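# Assemble the two printed parts to match the stand model

## Task

Join the two 3D-printed parts so that the assembly matches the completed example displayed on the stand.

## Robot and tools

ROBOT. Two Franka FR3 arms, left_arm and right_arm, each with a Robotiq 140 mm two-finger gripper and a wrist camera. The left_arm fingers have a hinge and can fold. If a part sits in the outer quarter of each pad, near the fingertips, it is squeezed normally. If it sits closer to the palm, the fingers can wrap around it and pull it inward, which can leave a thin part loose or grip a wide one harder than asked. A left fingertip pushed down onto a surface can fold with almost no force unless the gripper is fully shut, so a later grip may fail. The right_arm fingers are rigid.

FRAMES. Scene frame: origin at table height, midway between the nominal arm bases. +z is up, +x points out over the table, and left_arm is on the +y side. Measured bases: left_arm at (-0.055, +0.462, 0), right_arm at (+0.017, -0.337, 0), each turned only slightly about z. The hand pose an arm reports (end_effector_position in metres, end_effector_quat_wxyz) is in that arm's own base frame. This is the point between the closed pads, and the fingers point along the gripper's +z axis and close along its y axis. Fixed cameras cam_high and cam_bench use the scene frame. Reported poses may be off by a few centimetres.

JOINT ORDER, used in every row and in every per-joint list of a result: shoulder, wrist roll, wrist pitch, forearm roll, elbow, waist, upper arm roll. Stated ranges (rad): shoulder ±1.836, wrist roll ±3.051, wrist pitch 0.440 to 4.622, forearm roll ±2.876, elbow -3.077 to -0.117, waist ±2.901, upper arm roll ±2.901. Commanding a joint within about 0.05 rad of an end risks a torque fault.

ROW FORMAT. A row is one flat list of 20 numbers, each in [-1, 1], covering both arms. Numbers 1 to 7 are left_arm joint offsets in the order above. Numbers 8 to 10 are left gripper position, force_limit and speed. Numbers 11 to 20 are the same ten for right_arm. Joint numbers are scaled offsets, not angles. They are measured from the Joint targets as they stood when the action or call began, not from the previous row, so sending the same offset again moves the joint further. A value of 1.0 equals 1.632 rad for the waist, shoulder, upper arm roll and elbow, 3.472 rad for the forearm roll, 2.955 rad for the wrist pitch, and 4.439 rad for the wrist roll. Send 0 for all seven joints to keep an arm where it is commanded. Gripper numbers are absolute commands, not offsets. Position: +1 is fully open (140 mm), the pads touch near -0.8, and -1 closes until something stops the fingers. force_limit: on parts up to 40 mm wide, roughly 14 N at -1, 40 N at 0 and 58 N at +1, with a faster close gripping harder. Speed: about 30 mm/s at -1, 140 at 0 and 250 at +1. To leave a gripper unchanged, repeat its last three numbers.

TOOLS.
execute_actions(actions, cameras): actions is a list of actions, each a list of up to 15 rows. Each row is one 1/30 s step, and the last row is held if fewer than 15 are given. The whole call is rejected if any action would push a joint more than 0.018 rad beyond its range.
move(target, speed, blend, blocking, cameras): target is one row, or a list of up to 15 rows used as waypoints. All offsets in every row count from the same Joint targets at the start of the call. All joints move together, so the hand follows a curve, and nothing is avoided along the way. speed is the top speed in rad/s of the joint that travels furthest: 0.01 to 5.26, default 0.5, one value or one per waypoint. blend is in rad and rounds off waypoints; the default 0 stops at each one. blocking=false returns after about 0.5 s while the motion continues. The result adds a move: line such as done, off_target, moving, held or fault.
wait(seconds 0 to 10, cameras): lets time pass while any running move goes on.
stop(cameras): brakes the current move; the fingers keep moving.
zoom_image(camera, region [x0,y0,x1,y1] in pixels, at most 504 by 504): gives a closer view of the newest image from cam_high, cam_bench, cam_left_wrist or cam_right_wrist. Each image is 672x504.
clear_fault(arm): clears a torque or force fault that has already been reported.
read_manual(section) returns licence text only. finished_scene ends the scene for good.
For cameras: ["all"] gives every camera, [] gives none. An empty actions list returns images by default.

RESULTS. Joint positions and velocities (rad, rad/s), Joint targets (the base for your next offsets), Joint torques, External joint torques, and Flange force along the gripper's x, y, z axes, which includes the weight of a held part. Also position_measured in counts (3 = open, 139 = about 60 mm, 200 = about 20 mm, 230 = pads touching) and object_status. object_status: 0 moving, 1 blocked while opening, 2 blocked while closing (something is held), 3 reached target or pads met. To grip, send -1 and confirm status 2. To grip harder, raise force_limit and change position to -0.98. To loosen, open and then close slowly. "joint sent to its limit" means a joint was capped at its end. "joint command not followed" means the clearance check changed targets; that check does not keep the two grippers apart.

FAULTS AND CARE. An arm halts if contact torque reaches 85 N m (first four joints) or 11 N m (wrist joints), if outside force reaches 85 N, if a joint leaves its range, or if a joint exceeds its speed limit. It then needs clear_fault. After a force fault while gripping, release the grip first. Overheated motors brake the arm for 30 s or more. Avoid the following: parts leaving the table, dropping parts or letting them go while they move, hard knocks on fixed objects, gripping hard on a part that still rests on something, and any contact or squeeze between the two arms, which can end the scene. Move gently near contact, since faster moves and targets further past a contact both push harder. The assembled result must stay together after the robot lets go.

Each tool is called after "Request:" by a JSON object that holds its "op" and its "data".

## Session

Request:
{"op": "execute_actions", "data": {"actions": []}}

Scene clock: 0.00 s.
left_arm: end_effector_position=(+0.5362, +0.1122, +0.1837) position_measured=3 object_status=3 end_effector_quat_wxyz=(-0.033, -0.115, +0.990, -0.075) | right_arm: end_effector_position=(+0.7381, -0.2878, +0.3791) position_measured=3 object_status=3 end_effector_quat_wxyz=(+0.463, +0.611, -0.207, +0.608)
Joint names: [shoulder, wrist roll, wrist pitch, forearm roll, elbow, waist, upper arm roll]
Joint positions: left_arm=[0.111 1.691 2.03 -0.157 -2.012 0.259 0.017] | right_arm=[0.337 0.617 1.906 -2.198 -2.006 -0.088 -0.002]
Joint velocities: within noise
Joint torques (N m): no reading
External joint torques (N m): no reading
Flange force (N): no reading
Joint targets: left_arm=[0.111 1.691 2.030 -0.157 -2.012 0.259 0.017] | right_arm=[0.337 0.617 1.906 -2.198 -2.006 -0.088 -0.002]
Tool commands: left_gripper/position=+1.0 left_gripper/force_limit=+1.0 left_gripper/speed=+1.0 right_gripper/position=+1.0 right_gripper/force_limit=+1.0 right_gripper/speed=+1.0

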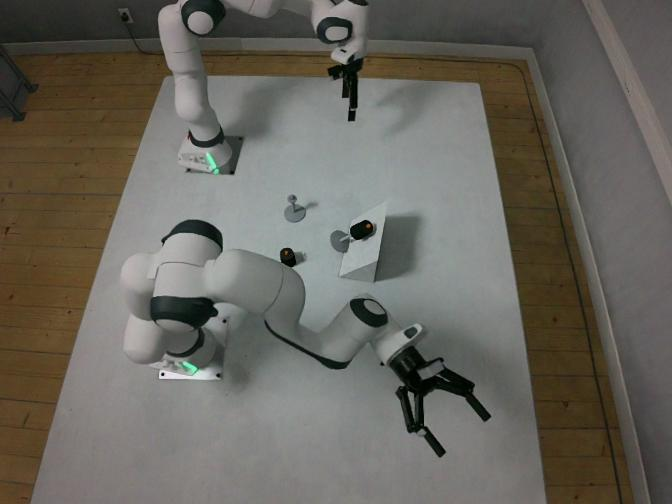

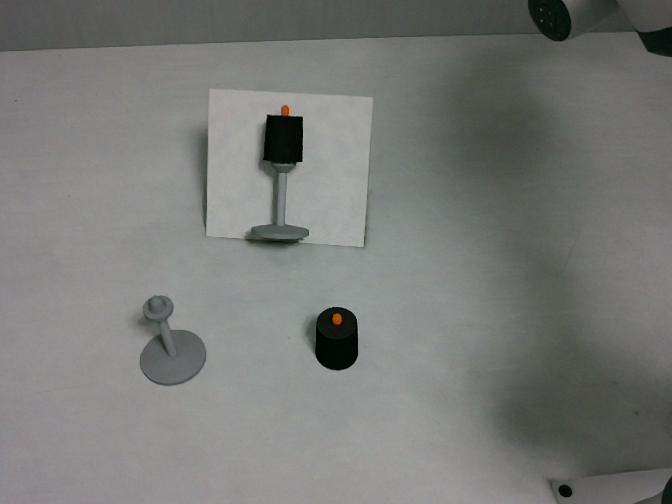

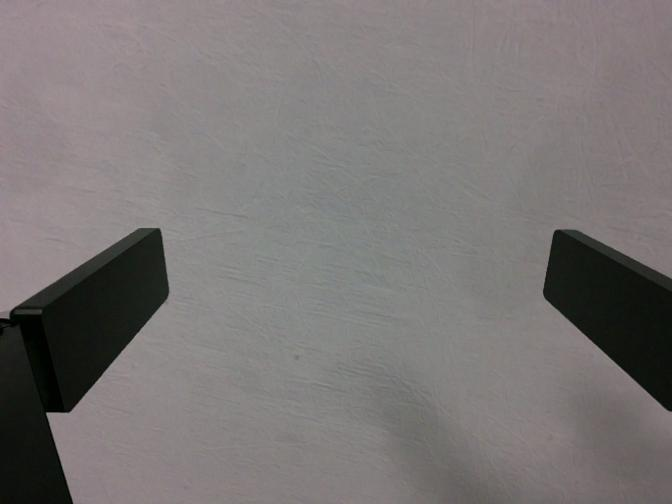

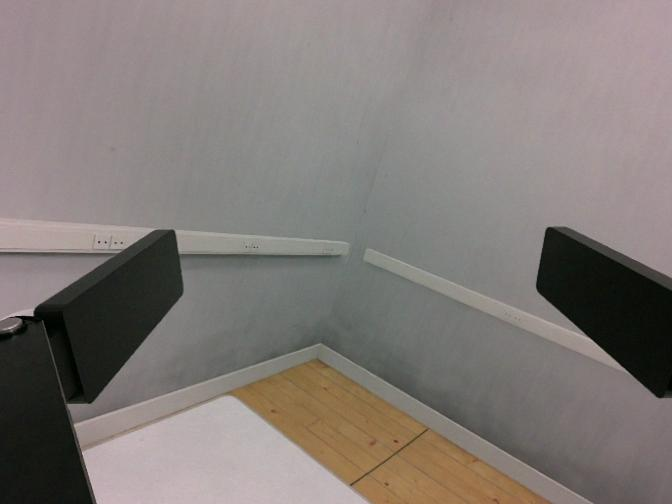

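Request:
{"op": "zoom_image", "data": {"camera": "cam_bench", "region": [120, 270, 380, 400]}}

Request:
{"op": "zoom_image", "data": {"camera": "cam_bench", "region": [200, 80, 380, 260]}}

Request:
{"op": "zoom_image", "data": {"camera": "cam_high", "region": [260, 170, 420, 290]}}

Scaled by 1.938.

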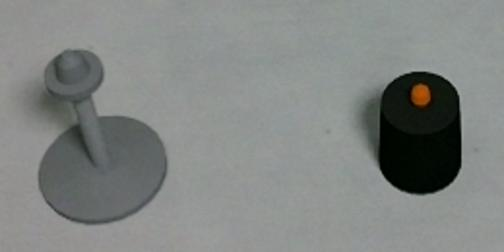

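Scaled by 2.800.

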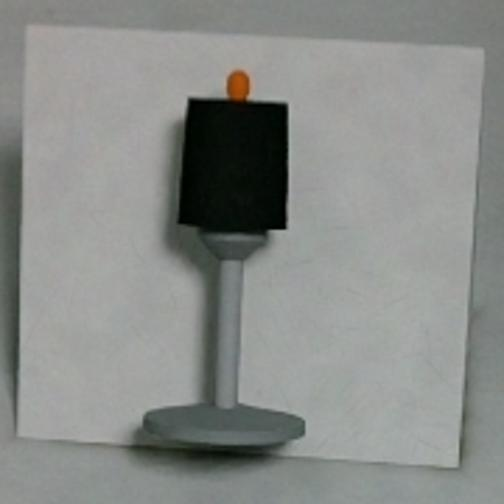

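Scaled by 3.150.

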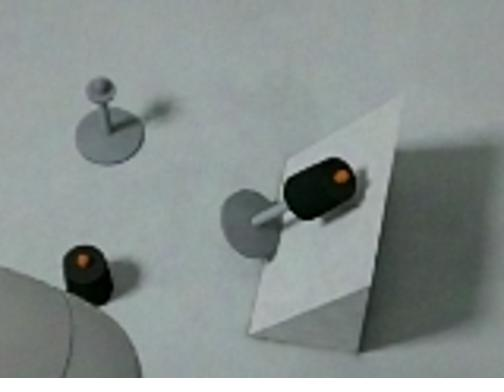

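Request:
{"op": "move", "data": {"target": [[0,0,0,0,0,0,0,1,1,1, -0.4479,-0.3032,0.0345,0.6331,-0.2426,0.0,0.0012,1,1,1],[0,0,0,0,0,0,0,1,1,1, -0.4479,-0.3032,0.0345,0.6331,-0.2426,0.5450,0.0012,1,1,1]], "speed": 0.9, "blend": [0.3,0], "cameras": ["all"]}}

Scene clock: 151.60 s.
left_arm: end_effector_position=(+0.5362, +0.1122, +0.1837) position_measured=3 object_status=3 end_effector_quat_wxyz=(-0.033, -0.115, +0.990, -0.075) | right_arm: end_effector_position=(+0.2966, +0.3051, +0.2502) position_measured=3 object_status=3 end_effector_quat_wxyz=(+0.002, +1.000, -0.023, +0.001)
Joint names: [shoulder, wrist roll, wrist pitch, forearm roll, elbow, waist, upper arm roll]
Joint positions: left_arm=[0.111 1.691 2.03 -0.157 -2.012 0.259 0.017] | right_arm=[-0.393 -0.722 2.006 -0.003 -2.401 0.8 0.002]
Joint velocities: left_arm=[within noise] | right_arm=[0 -0.004 -0.001 0 0 0.001 -0.002]
Joint torques (N m): left_arm=[-35.3 -0.12 2.22 0.52 24.87 0.29 0.49] | right_arm=[-18.67 -0.16 2.65 0.9 24.17 0.96 -0.64]
External joint torques (N m): left_arm=[-0.26 -0.11 0.07 -0.03 1.49 0.11 0.17] | right_arm=[-0.28 -0.16 0.02 0.18 -0.36 0.87 -0.42]
Flange force (N): left_arm=[-4.6 0.0 -2.5] | right_arm=[-1.3 1.4 0.6]
Joint targets: left_arm=[0.111 1.691 2.030 -0.157 -2.012 0.259 0.017] | right_arm=[-0.394 -0.729 2.008 -0.001 -2.402 0.801 0.000]
move: done
camera_calibration:
cam_right_wrist: T_world_to_cam=[[-0.046504, -0.998897, 0.00643553, 0.328221], [-0.948527, 0.0461775, 0.313312, 0.197427], [-0.313263, 0.00846598, -0.949629, 0.470414], [0, 0, 0, 1]] pos_world=[0.349892, 0.31476, 0.38275]

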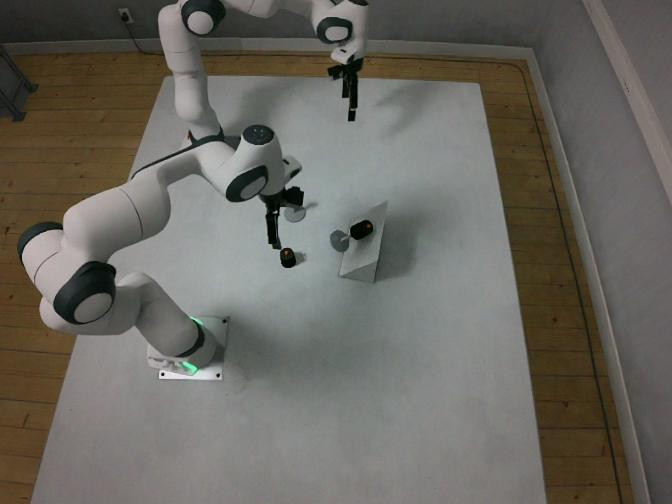

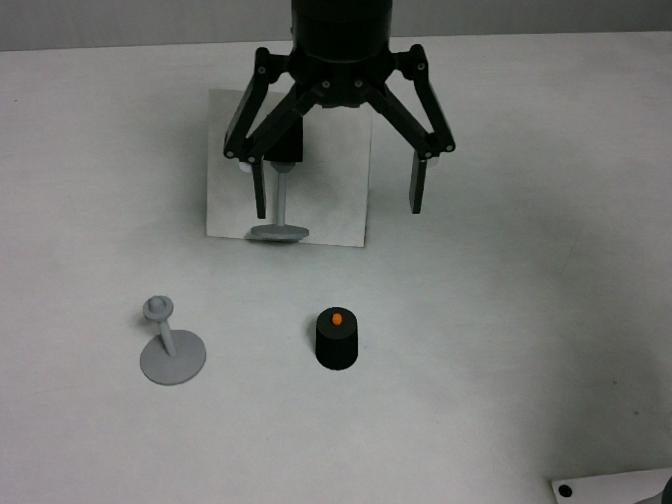

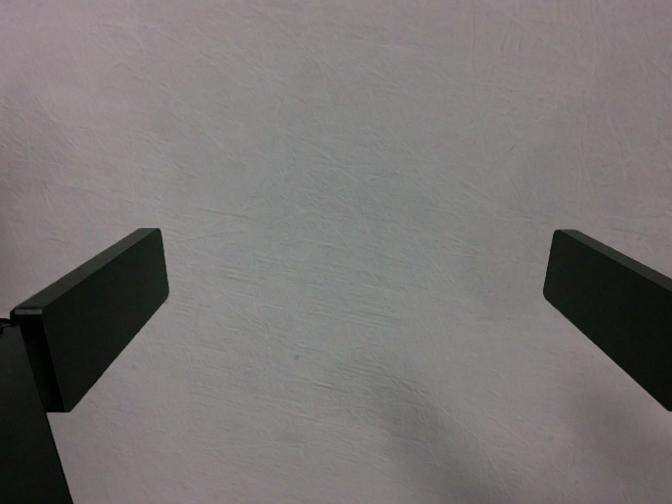

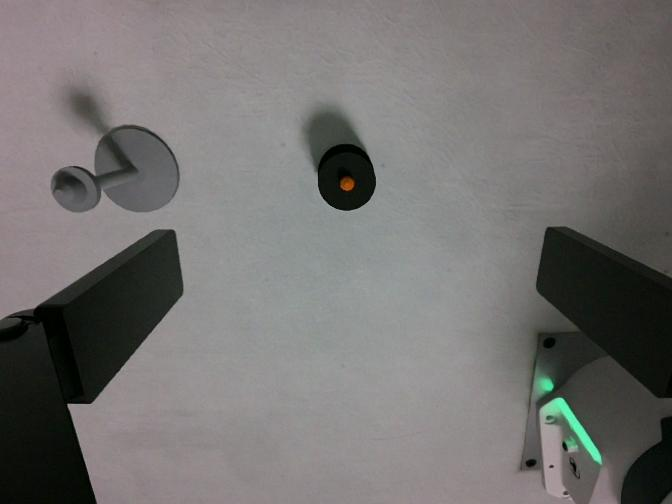

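Request:
{"op": "zoom_image", "data": {"camera": "cam_right_wrist", "region": [290, 120, 410, 240]}}

Request:
{"op": "zoom_image", "data": {"camera": "cam_right_wrist", "region": [40, 110, 200, 230]}}

Scaled by 4.200.

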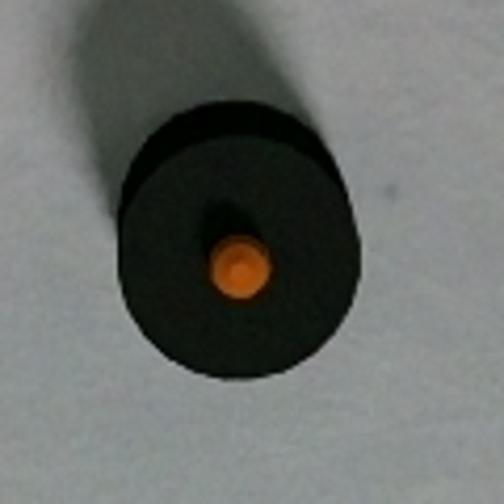

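Scaled by 3.150.

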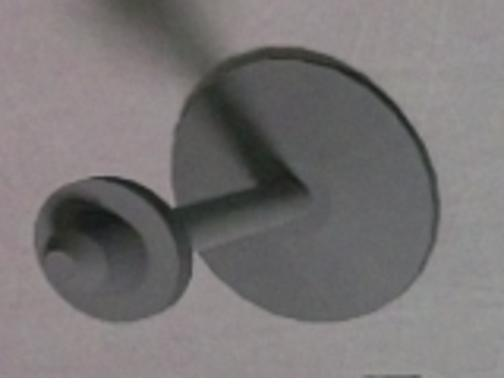

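Request:
{"op": "execute_actions", "data": {"actions": [], "cameras": ["cam_bench","cam_right_wrist"]}}

Request:
{"op": "zoom_image", "data": {"camera": "cam_bench", "region": [130, 280, 215, 390]}}

Request:
{"op": "zoom_image", "data": {"camera": "cam_right_wrist", "region": [45, 160, 115, 220]}}

Scene clock: 186.83 s.
left_arm: end_effector_position=(+0.5362, +0.1122, +0.1837) position_measured=3 object_status=3 end_effector_quat_wxyz=(-0.033, -0.115, +0.990, -0.075) | right_arm: end_effector_position=(+0.2966, +0.3051, +0.2502) position_measured=3 object_status=3 end_effector_quat_wxyz=(+0.002, +1.000, -0.022, +0.001)
Joint names: [shoulder, wrist roll, wrist pitch, forearm roll, elbow, waist, upper arm roll]
Joint positions: left_arm=[0.111 1.691 2.03 -0.157 -2.012 0.259 0.017] | right_arm=[-0.393 -0.723 2.006 -0.003 -2.401 0.8 0.002]
Joint velocities: within noise
Joint torques (N m): left_arm=[-35.33 -0.13 2.21 0.52 24.92 0.24 0.45] | right_arm=[-18.73 -0.18 2.65 0.91 24.06 0.94 -1.03]
External joint torques (N m): left_arm=[-0.21 -0.12 0.05 -0.03 1.47 0.06 0.14] | right_arm=[-0.14 -0.18 0.02 0.19 -0.58 0.91 -0.73]
Flange force (N): left_arm=[-4.7 -0.1 -2.5] | right_arm=[-1.0 1.8 1.1]
Joint targets: left_arm=[0.111 1.691 2.030 -0.157 -2.012 0.259 0.017] | right_arm=[-0.394 -0.729 2.008 -0.001 -2.402 0.801 0.000]
Tool commands: left_gripper/position=+1.0 left_gripper/force_limit=+1.0 left_gripper/speed=+1.0 right_gripper/position=+1.0 right_gripper/force_limit=+1.0 right_gripper/speed=+1.0
camera_calibration:
cam_right_wrist: T_world_to_cam=[[-0.0450523, -0.998964, 0.00635743, 0.327765], [-0.948568, 0.0447739, 0.313392, 0.19785], [-0.313352, 0.00808855, -0.949603, 0.470553], [0, 0, 0, 1]] pos_world=[0.349889, 0.314761, 0.382751]
Images, in order (width x height): cam_bench 672x504, cam_right_wrist 672x504.

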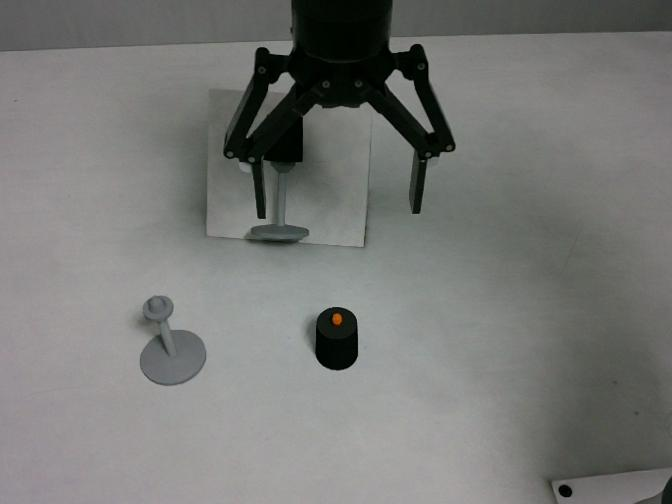

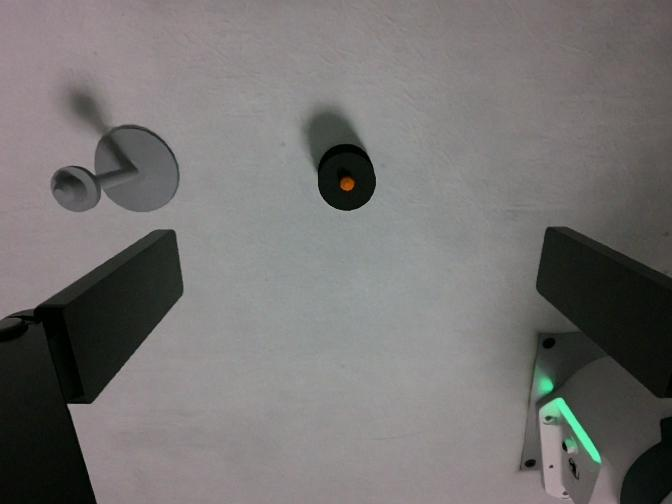

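Scaled by 4.582.

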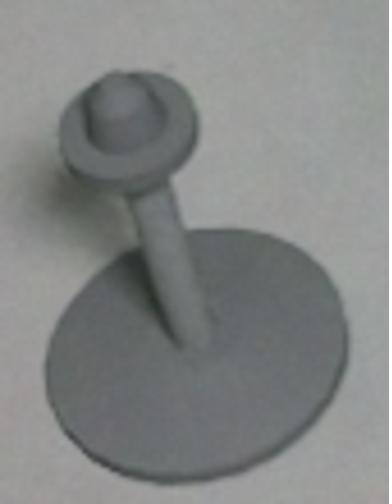

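Scaled by 7.200.

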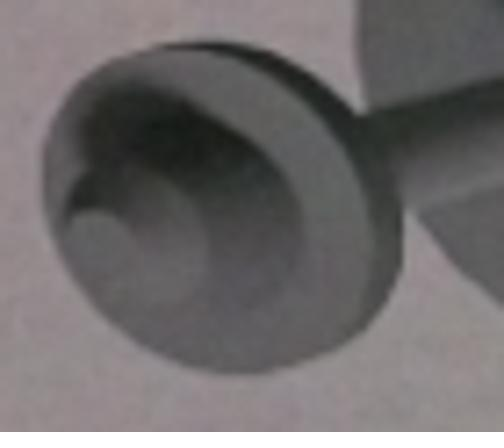

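Request:
{"op": "move", "data": {"target": [0,0,0,0,0,0,0,1,1,1, 0.0903,-0.0014,0.1056,0.0003,-0.1009,-0.0046,0,1,1,1], "speed": 0.5, "cameras": ["cam_bench","cam_right_wrist"]}}

Request:
{"op": "zoom_image", "data": {"camera": "cam_right_wrist", "region": [100, 150, 604, 450]}}

Request:
{"op": "zoom_image", "data": {"camera": "cam_bench", "region": [230, 200, 450, 390]}}

Scene clock: 208.17 s.
left_arm: end_effector_position=(+0.5362, +0.1122, +0.1837) position_measured=3 object_status=3 end_effector_quat_wxyz=(-0.033, -0.115, +0.990, -0.075) | right_arm: end_effector_position=(+0.2994, +0.3055, +0.1403) position_measured=3 object_status=3 end_effector_quat_wxyz=(+0.001, +1.000, -0.021, +0.000)
Joint names: [shoulder, wrist roll, wrist pitch, forearm roll, elbow, waist, upper arm roll]
Joint positions: left_arm=[0.111 1.691 2.03 -0.157 -2.012 0.259 0.017] | right_arm=[-0.247 -0.729 2.317 -0.003 -2.566 0.795 0.002]
Joint velocities: left_arm=[within noise] | right_arm=[0 0 0.004 0.002 0 -0.001 0]
Joint torques (N m): left_arm=[-35.32 -0.12 2.23 0.53 24.89 0.3 0.42] | right_arm=[-20.99 -0.22 2.73 0.89 22.23 -0.29 -0.83]
External joint torques (N m): left_arm=[-0.36 -0.11 0.09 -0.02 1.53 0.1 0.09] | right_arm=[0.54 -0.22 0.1 0.31 -0.22 -0.45 -0.78]
Flange force (N): left_arm=[-4.5 -0.1 -2.6] | right_arm=[2.0 0.5 1.5]
Joint targets: left_arm=[0.111 1.691 2.030 -0.157 -2.012 0.259 0.017] | right_arm=[-0.247 -0.735 2.320 0.000 -2.566 0.794 0.000]
move: done
camera_calibration:
cam_right_wrist: T_world_to_cam=[[-0.0434435, -0.999041, 0.00552283, 0.328682], [-0.948336, 0.0429763, 0.314344, 0.235309], [-0.31428, 0.00841871, -0.949293, 0.367363], [0, 0, 0, 1]] pos_world=[0.352886, 0.315161, 0.272952]
Images, in order (width x height): cam_bench 672x504, cam_right_wrist 672x504.

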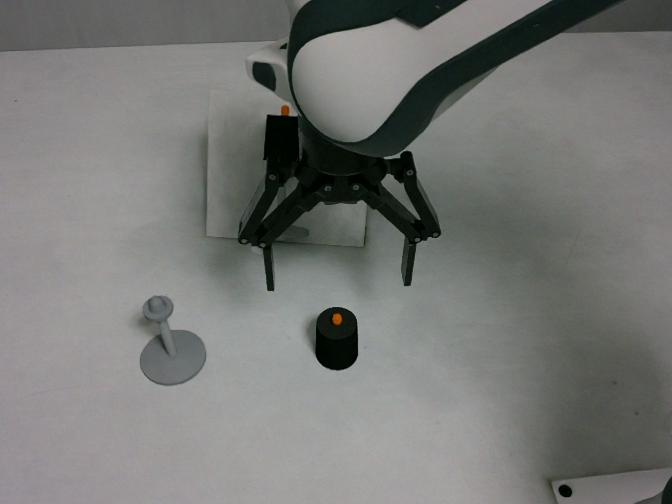

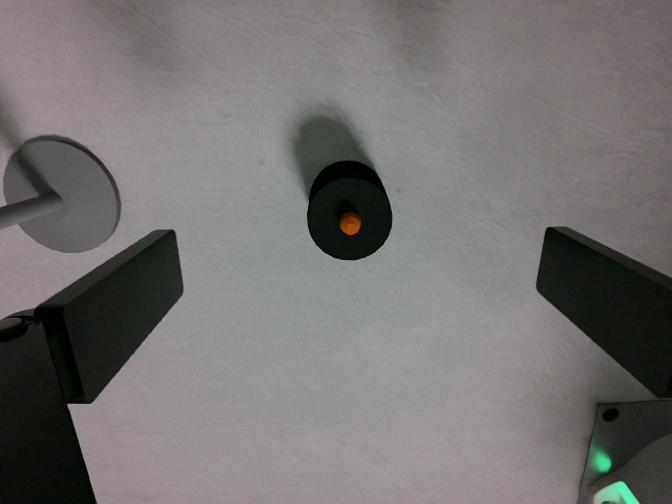

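Scaled by 1.000.

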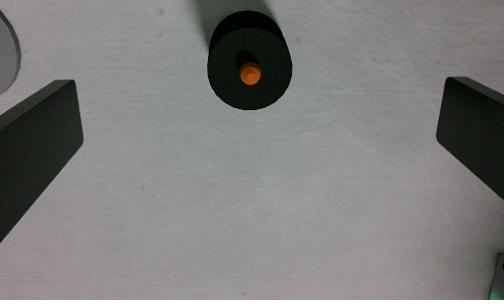

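Scaled by 2.291.

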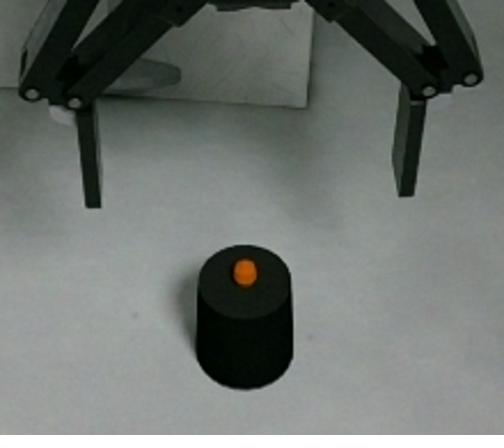

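Request:
{"op": "move", "data": {"target": [0,0,0,0,0,0,0,1,1,1, 0.1257,-0.0005,0.0912,0,-0.0400,-0.0015,0,1,1,1], "speed": 0.3, "cameras": ["cam_bench","cam_right_wrist"]}}

Request:
{"op": "zoom_image", "data": {"camera": "cam_bench", "region": [230, 240, 450, 400]}}

Scene clock: 241.27 s.
left_arm: end_effector_position=(+0.5362, +0.1122, +0.1837) position_measured=3 object_status=3 end_effector_quat_wxyz=(-0.033, -0.115, +0.990, -0.075) | right_arm: end_effector_position=(+0.3002, +0.3052, +0.0502) position_measured=3 object_status=3 end_effector_quat_wxyz=(+0.001, +1.000, -0.021, +0.000)
Joint names: [shoulder, wrist roll, wrist pitch, forearm roll, elbow, waist, upper arm roll]
Joint positions: left_arm=[0.111 1.691 2.03 -0.157 -2.012 0.259 0.017] | right_arm=[-0.043 -0.732 2.586 -0.003 -2.631 0.793 0.002]
Joint velocities: left_arm=[within noise] | right_arm=[-0.001 -0.001 0.004 -0.001 0.001 -0.001 -0.003]
Joint torques (N m): left_arm=[-35.31 -0.09 2.22 0.53 24.87 0.28 0.43] | right_arm=[-24.29 -0.19 2.79 0.71 19.02 -0.26 -0.6]
External joint torques (N m): left_arm=[-0.34 -0.08 0.08 -0.02 1.51 0.11 0.13] | right_arm=[0.97 -0.19 0.18 0.29 0.1 -0.33 -0.63]
Flange force (N): left_arm=[-4.5 0.0 -2.6] | right_arm=[2.9 -1.0 3.1]
Joint targets: left_arm=[0.111 1.691 2.030 -0.157 -2.012 0.259 0.017] | right_arm=[-0.042 -0.737 2.590 0.000 -2.632 0.791 0.000]
move: done
camera_calibration:
cam_right_wrist: T_world_to_cam=[[-0.0431248, -0.999056, 0.00524711, 0.328863], [-0.948022, 0.0425781, 0.315343, 0.264392], [-0.315269, 0.00862473, -0.948963, 0.282152], [0, 0, 0, 1]] pos_world=[0.353785, 0.314861, 0.182652]
Images, in order (width x height): cam_bench 672x504, cam_right_wrist 672x504.

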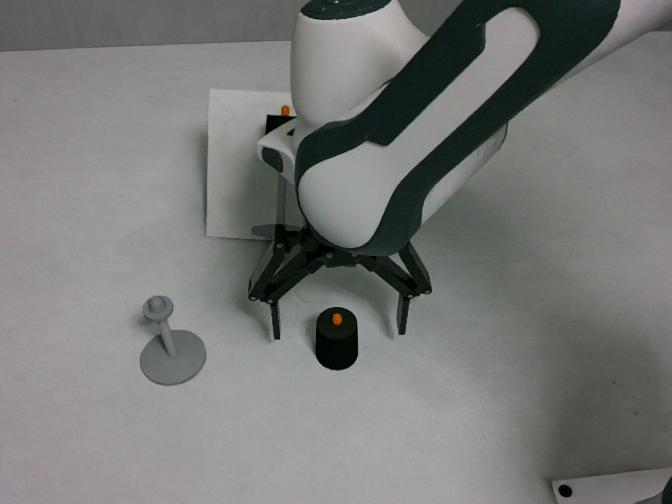

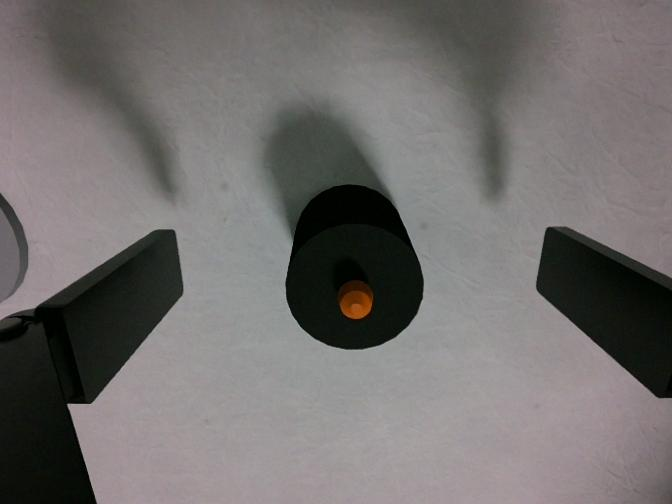

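Scaled by 2.291.

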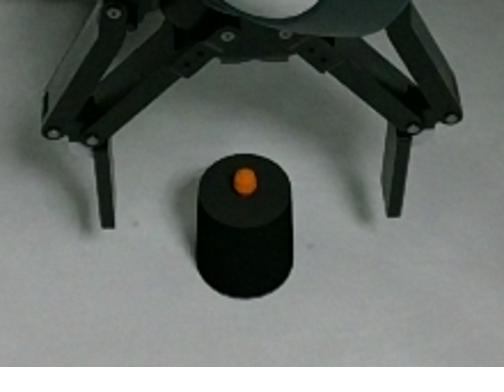

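Request:
{"op": "zoom_image", "data": {"camera": "cam_right_wrist", "region": [0, 200, 252, 420]}}

Request:
{"op": "zoom_image", "data": {"camera": "cam_right_wrist", "region": [510, 200, 672, 420]}}

Request:
{"op": "zoom_image", "data": {"camera": "cam_right_wrist", "region": [250, 170, 450, 370]}}

Scaled by 2.000.

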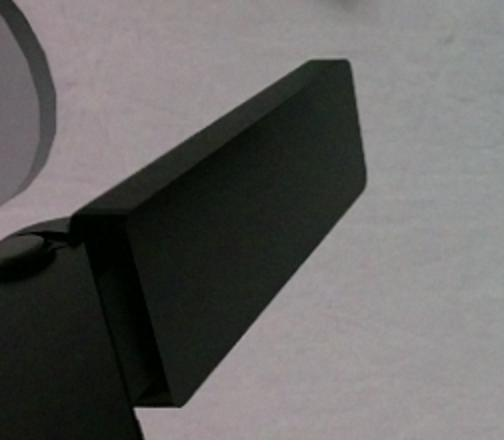

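Scaled by 2.291.

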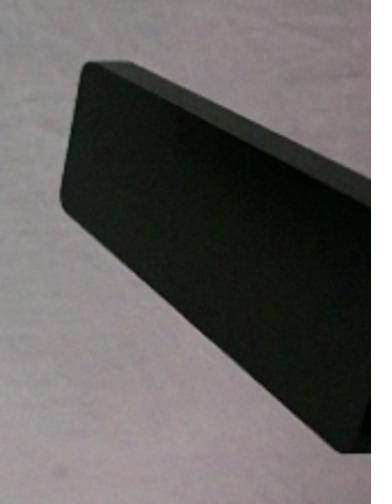

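Scaled by 2.520.

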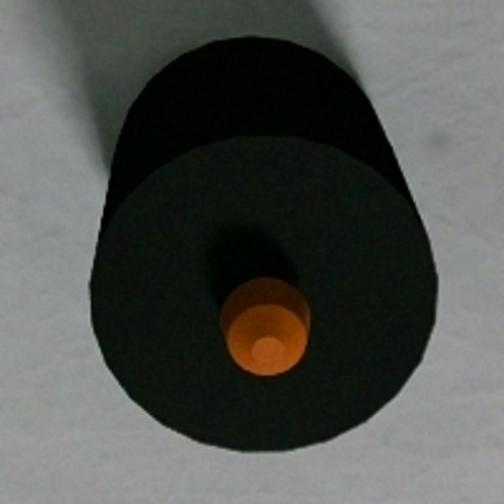

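Request:
{"op": "move", "data": {"target": [0,0,0,0,0,0,0,1,1,1, -0.0023,0.0029,0.0003,0,-0.0029,0.0079,0,1,1,1], "speed": 0.1, "cameras": ["cam_right_wrist"]}}

Request:
{"op": "zoom_image", "data": {"camera": "cam_right_wrist", "region": [250, 170, 450, 370]}}

Scene clock: 401.07 s.
left_arm: end_effector_position=(+0.5362, +0.1122, +0.1837) position_measured=3 object_status=3 end_effector_quat_wxyz=(-0.033, -0.115, +0.990, -0.075) | right_arm: end_effector_position=(+0.2960, +0.3071, +0.0494) position_measured=3 object_status=3 end_effector_quat_wxyz=(+0.002, +1.000, -0.017, -0.001)
Joint names: [shoulder, wrist roll, wrist pitch, forearm roll, elbow, waist, upper arm roll]
Joint positions: left_arm=[0.111 1.691 2.03 -0.157 -2.012 0.259 0.017] | right_arm=[-0.044 -0.731 2.588 -0.003 -2.635 0.803 0.002]
Joint velocities: left_arm=[within noise] | right_arm=[0 0.004 0.001 0 0 0 0]
Joint torques (N m): left_arm=[-35.31 -0.12 2.23 0.52 24.84 0.25 0.41] | right_arm=[-25.08 0.37 2.73 0.69 18.46 1.06 -0.47]
External joint torques (N m): left_arm=[-0.31 -0.11 0.08 -0.03 1.45 0.15 0.18] | right_arm=[0.22 0.37 0.09 0.28 -0.6 0.91 -0.58]
Flange force (N): left_arm=[-4.3 0.0 -2.5] | right_arm=[-1.8 0.3 1.0]
Joint targets: left_arm=[0.111 1.691 2.030 -0.157 -2.012 0.259 0.017] | right_arm=[-0.046 -0.724 2.590 0.000 -2.636 0.804 0.000]
move: done
camera_calibration:
cam_right_wrist: T_world_to_cam=[[-0.0340303, -0.999402, 0.00611139, 0.327962], [-0.948124, 0.0342169, 0.316055, 0.263195], [-0.316075, 0.00496109, -0.948721, 0.281472], [0, 0, 0, 1]] pos_world=[0.349668, 0.317364, 0.18185]
Images, in order (width x height): cam_right_wrist 672x504.

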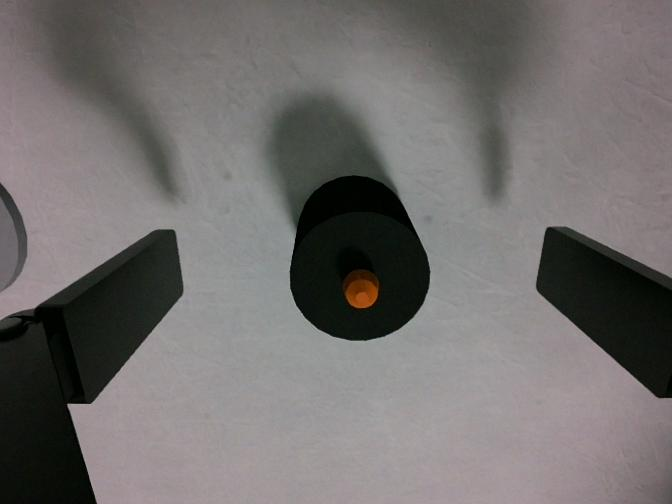

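Scaled by 2.520.

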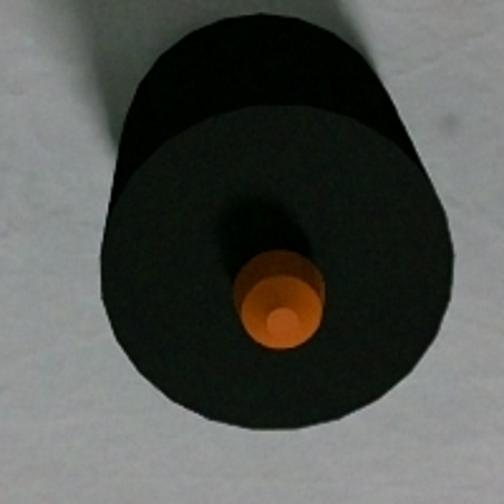

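Request:
{"op": "move", "data": {"target": [[0,0,0,0,0,0,0,1,1,1, 0,0,0,0,0,0,0,0.2,-0.4,-0.4],[0,0,0,0,0,0,0,1,1,1, 0,0,0,0,0,0,0,-1,-0.4,-1]], "speed": 0.1, "cameras": ["cam_right_wrist","cam_bench"]}}

Scene clock: 415.90 s.
left_arm: end_effector_position=(+0.5362, +0.1122, +0.1837) position_measured=3 object_status=3 end_effector_quat_wxyz=(-0.033, -0.115, +0.990, -0.075) | right_arm: end_effector_position=(+0.2961, +0.3073, +0.0497) position_measured=155 object_status=0 end_effector_quat_wxyz=(+0.001, +1.000, -0.017, +0.000)
Joint names: [shoulder, wrist roll, wrist pitch, forearm roll, elbow, waist, upper arm roll]
Joint positions: left_arm=[0.111 1.691 2.03 -0.157 -2.012 0.259 0.017] | right_arm=[-0.045 -0.73 2.588 -0.003 -2.635 0.803 0.002]
Joint torques (N m): left_arm=[-35.33 -0.11 2.22 0.52 24.86 0.26 0.46] | right_arm=[-24.78 0.35 2.68 0.68 18.47 0.91 -0.46]
External joint torques (N m): left_arm=[-0.27 -0.09 0.08 -0.03 1.47 0.13 0.2] | right_arm=[0.57 0.35 0.03 0.27 -0.61 0.8 -0.53]
Flange force (N): left_arm=[-4.5 0.1 -2.5] | right_arm=[-1.1 -0.4 1.8]
Joint targets: left_arm=[0.111 1.691 2.030 -0.157 -2.012 0.259 0.017] | right_arm=[-0.046 -0.724 2.590 0.000 -2.636 0.804 0.000]
move: done
camera_calibration:
cam_right_wrist: T_world_to_cam=[[-0.0347684, -0.99938, 0.00550385, 0.328422], [-0.948267, 0.0347281, 0.315568, 0.263074], [-0.315564, 0.00575267, -0.948887, 0.281358], [0, 0, 0, 1]] pos_world=[0.34967, 0.317464, 0.182152]
Images, in order (width x height): cam_bench 672x504, cam_right_wrist 672x504.

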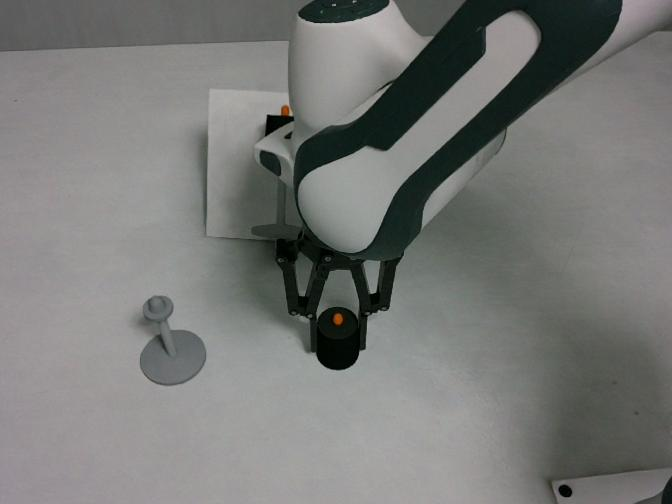

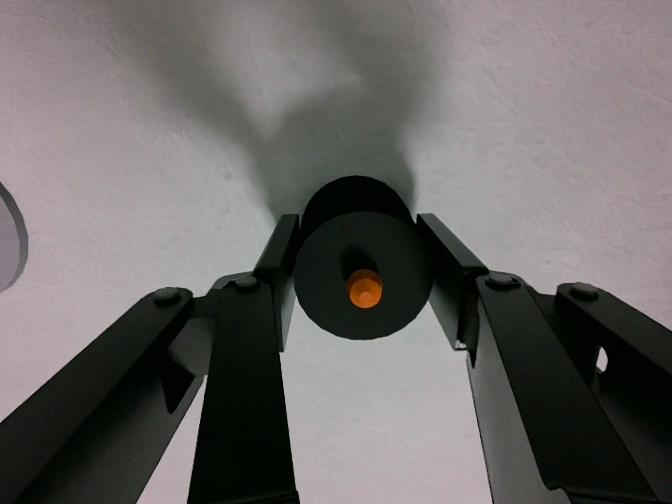

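Request:
{"op": "wait", "data": {"seconds": 1.0, "cameras": ["cam_right_wrist"]}}

Request:
{"op": "zoom_image", "data": {"camera": "cam_right_wrist", "region": [240, 160, 490, 370]}}

Scene clock: 420.50 s.
left_arm: end_effector_position=(+0.5362, +0.1122, +0.1837) position_measured=3 object_status=3 end_effector_quat_wxyz=(-0.033, -0.115, +0.990, -0.075) | right_arm: end_effector_position=(+0.2961, +0.3073, +0.0497) position_measured=155 object_status=2 end_effector_quat_wxyz=(+0.001, +1.000, -0.017, +0.000)
Joint names: [shoulder, wrist roll, wrist pitch, forearm roll, elbow, waist, upper arm roll]
Joint positions: left_arm=[0.111 1.691 2.03 -0.157 -2.012 0.259 0.017] | right_arm=[-0.045 -0.73 2.588 -0.003 -2.635 0.803 0.002]
Joint torques (N m): left_arm=[-35.33 -0.14 2.22 0.52 24.88 0.31 0.42] | right_arm=[-24.79 0.37 2.68 0.69 18.47 0.91 -0.46]
External joint torques (N m): left_arm=[-0.24 -0.13 0.06 -0.03 1.44 0.01 0.01] | right_arm=[0.43 0.37 0.05 0.28 -0.51 0.74 -0.59]
Flange force (N): left_arm=[-4.5 -0.2 -2.4] | right_arm=[-1.1 -0.2 1.5]
Joint targets: left_arm=[0.111 1.691 2.030 -0.157 -2.012 0.259 0.017] | right_arm=[-0.046 -0.724 2.590 0.000 -2.636 0.804 0.000]
Tool commands: left_gripper/position=+1.0 left_gripper/force_limit=+1.0 left_gripper/speed=+1.0 right_gripper/position=-1.0 right_gripper/force_limit=-0.4 right_gripper/speed=-1.0
wait: 1.00 s; at rest from the start
camera_calibration:
cam_right_wrist: T_world_to_cam=[[-0.0347684, -0.99938, 0.00550385, 0.328422], [-0.948267, 0.0347281, 0.315568, 0.263074], [-0.315564, 0.00575267, -0.948887, 0.281358], [0, 0, 0, 1]] pos_world=[0.34967, 0.317464, 0.182152]
Images, in order (width x height): cam_right_wrist 672x504.

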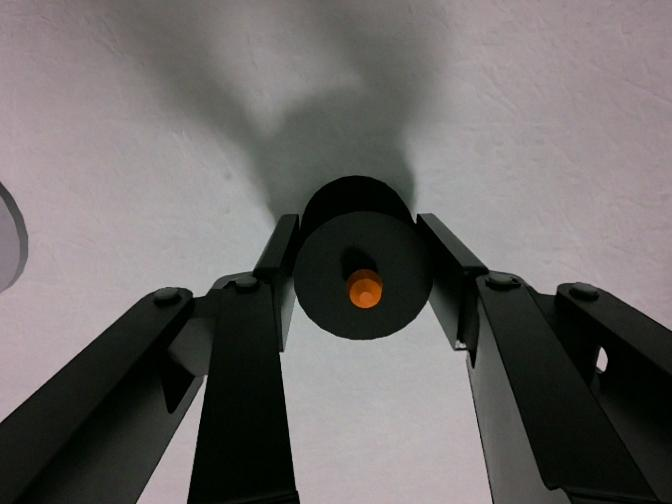

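Scaled by 2.016.

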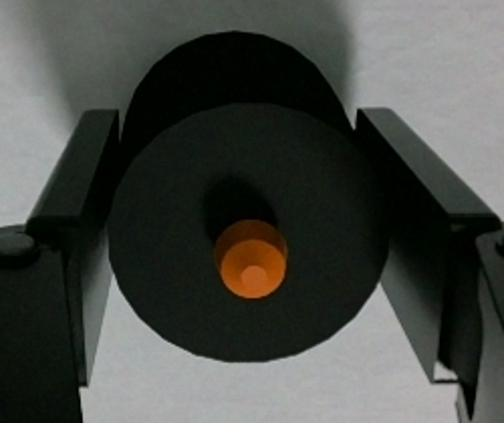

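Request:
{"op": "move", "data": {"target": [[0.2151,-0.0987,-0.2342,-0.2313,-0.1691,0.2384,-0.0104,1,1,1, -0.1801,0,-0.1500,0,0.0915,0,0,-1,-0.4,-1],[0.2151,-0.0987,-0.2342,-0.2313,-0.1691,0.2384,-0.0104,1,1,1, 0.1273,0.0492,-0.1745,0,0.4432,0.1338,0,-1,-0.4,-1]], "speed": 0.4, "blend": [0.04,0], "cameras": ["all"]}}

Request:
{"op": "zoom_image", "data": {"camera": "cam_left_wrist", "region": [220, 120, 460, 440]}}

Request:
{"op": "zoom_image", "data": {"camera": "cam_bench", "region": [100, 200, 260, 400]}}

Scene clock: 518.93 s.
left_arm: end_effector_position=(+0.3758, -0.0539, +0.1707) position_measured=3 object_status=3 end_effector_quat_wxyz=(+0.498, +0.500, -0.503, +0.500) | right_arm: end_effector_position=(+0.3114, +0.5089, +0.1997) position_measured=155 object_status=2 end_effector_quat_wxyz=(+0.000, +1.000, -0.017, +0.001)
Joint names: [shoulder, wrist roll, wrist pitch, forearm roll, elbow, waist, upper arm roll]
Joint positions: left_arm=[0.462 1.258 1.342 -0.957 -2.288 0.647 0.002] | right_arm=[0.161 -0.513 2.077 -0.003 -1.914 1.022 0.001]
Joint velocities: left_arm=[within noise] | right_arm=[-0.001 0.006 0 -0.001 0 0 -0.002]
Joint torques (N m): left_arm=[-34.83 -0.28 -2.52 -1.11 13 0.72 -1.03] | right_arm=[-36.53 0.38 2.46 0.95 25.12 0.79 0.13]
External joint torques (N m): left_arm=[-0.41 -0.31 -0.15 -0.37 0.9 0.52 -0.38] | right_arm=[1 0.38 -0.18 0.27 0.79 0.68 -0.11]
Flange force (N): left_arm=[0.9 -2.6 -1.4] | right_arm=[2.0 -6.1 -0.7]
Joint targets: left_arm=[0.462 1.253 1.337 -0.960 -2.288 0.648 0.000] | right_arm=[0.162 -0.506 2.075 0.000 -1.913 1.023 0.000]
move: done
camera_calibration:
cam_left_wrist: T_world_to_cam=[[-0.999567, 0.0293786, -0.00185075, 0.380629], [0.0113234, 0.325707, -0.945403, 0.184429], [-0.0271719, -0.945014, -0.325898, 0.158538], [0, 0, 0, 1]] pos_world=[0.382684, 0.0785686, 0.226732]
cam_right_wrist: T_world_to_cam=[[-0.0345401, -0.9994, 0.00245152, 0.530131], [-0.949272, 0.0335746, 0.312659, 0.224747], [-0.312554, 0.0084721, -0.949862, 0.425248], [0, 0, 0, 1]] pos_world=[0.36457, 0.518664, 0.332358]

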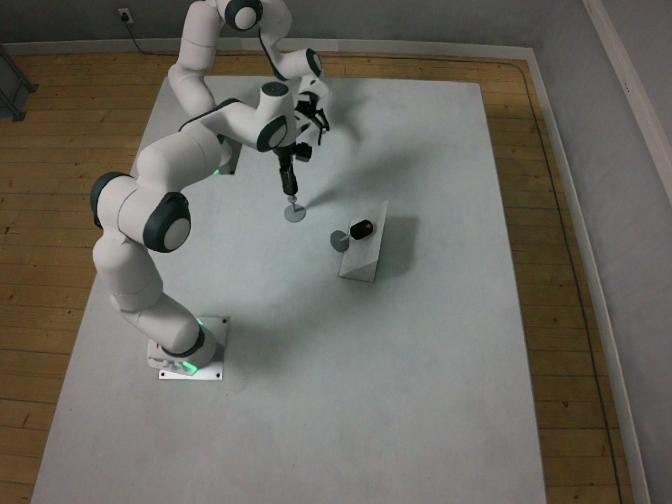

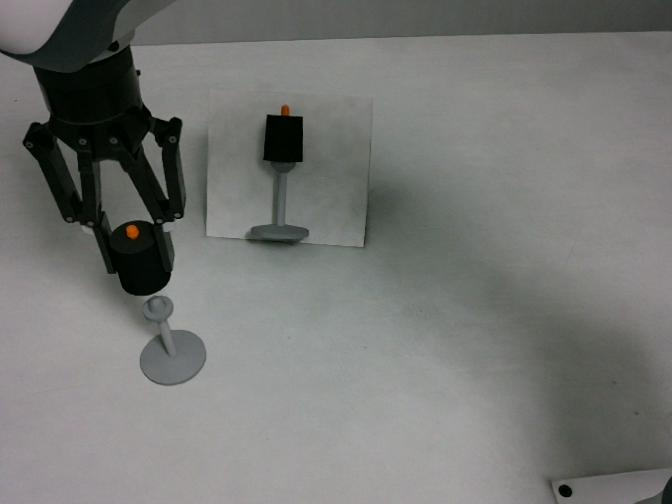

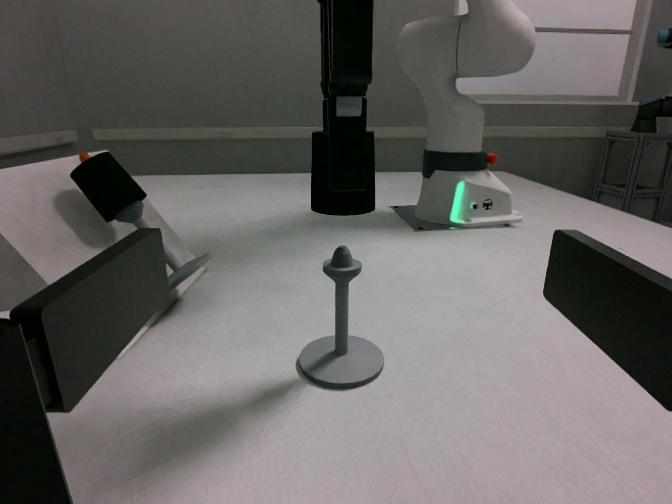

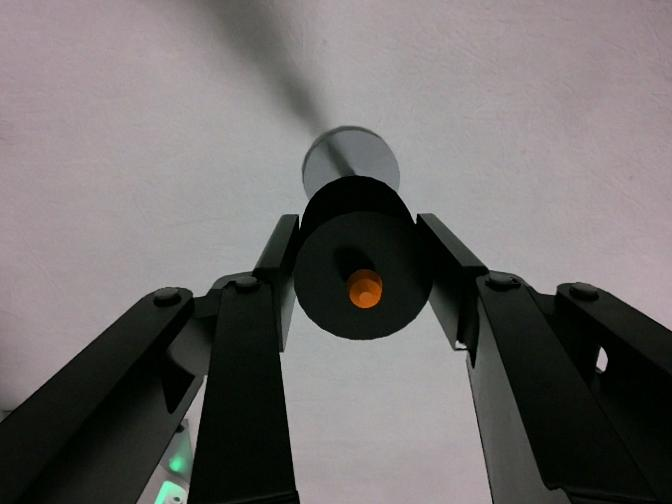

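Scaled by 1.575.

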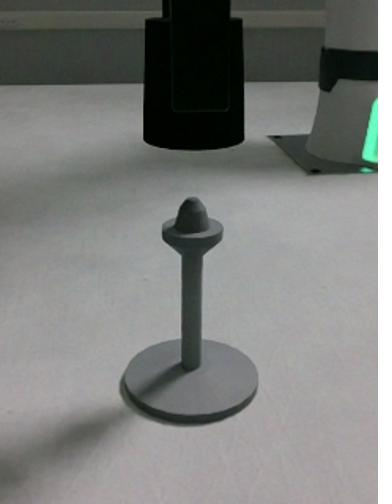

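Scaled by 2.520.

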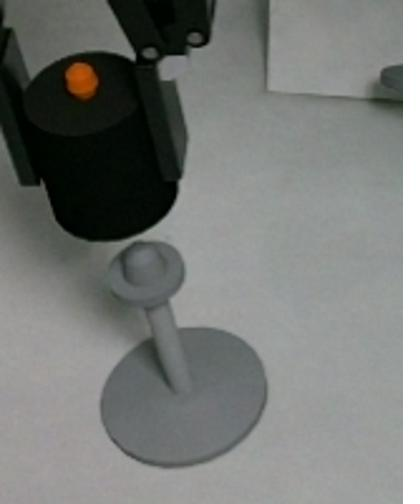

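Request:
{"op": "zoom_image", "data": {"camera": "cam_bench", "region": [100, 240, 200, 330]}}

Request:
{"op": "zoom_image", "data": {"camera": "cam_left_wrist", "region": [290, 180, 400, 300]}}

Scaled by 5.040.

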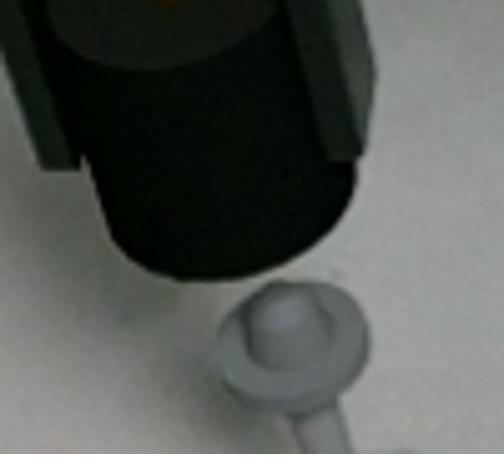

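Scaled by 4.200.

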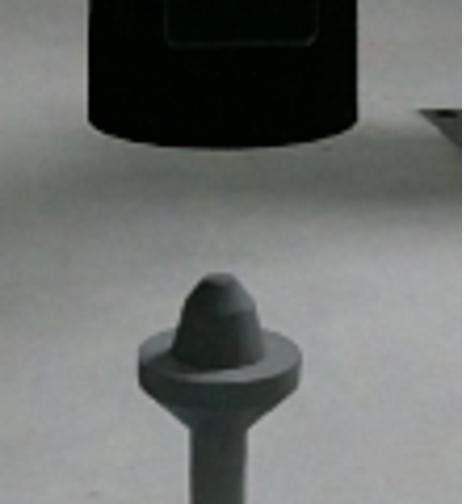

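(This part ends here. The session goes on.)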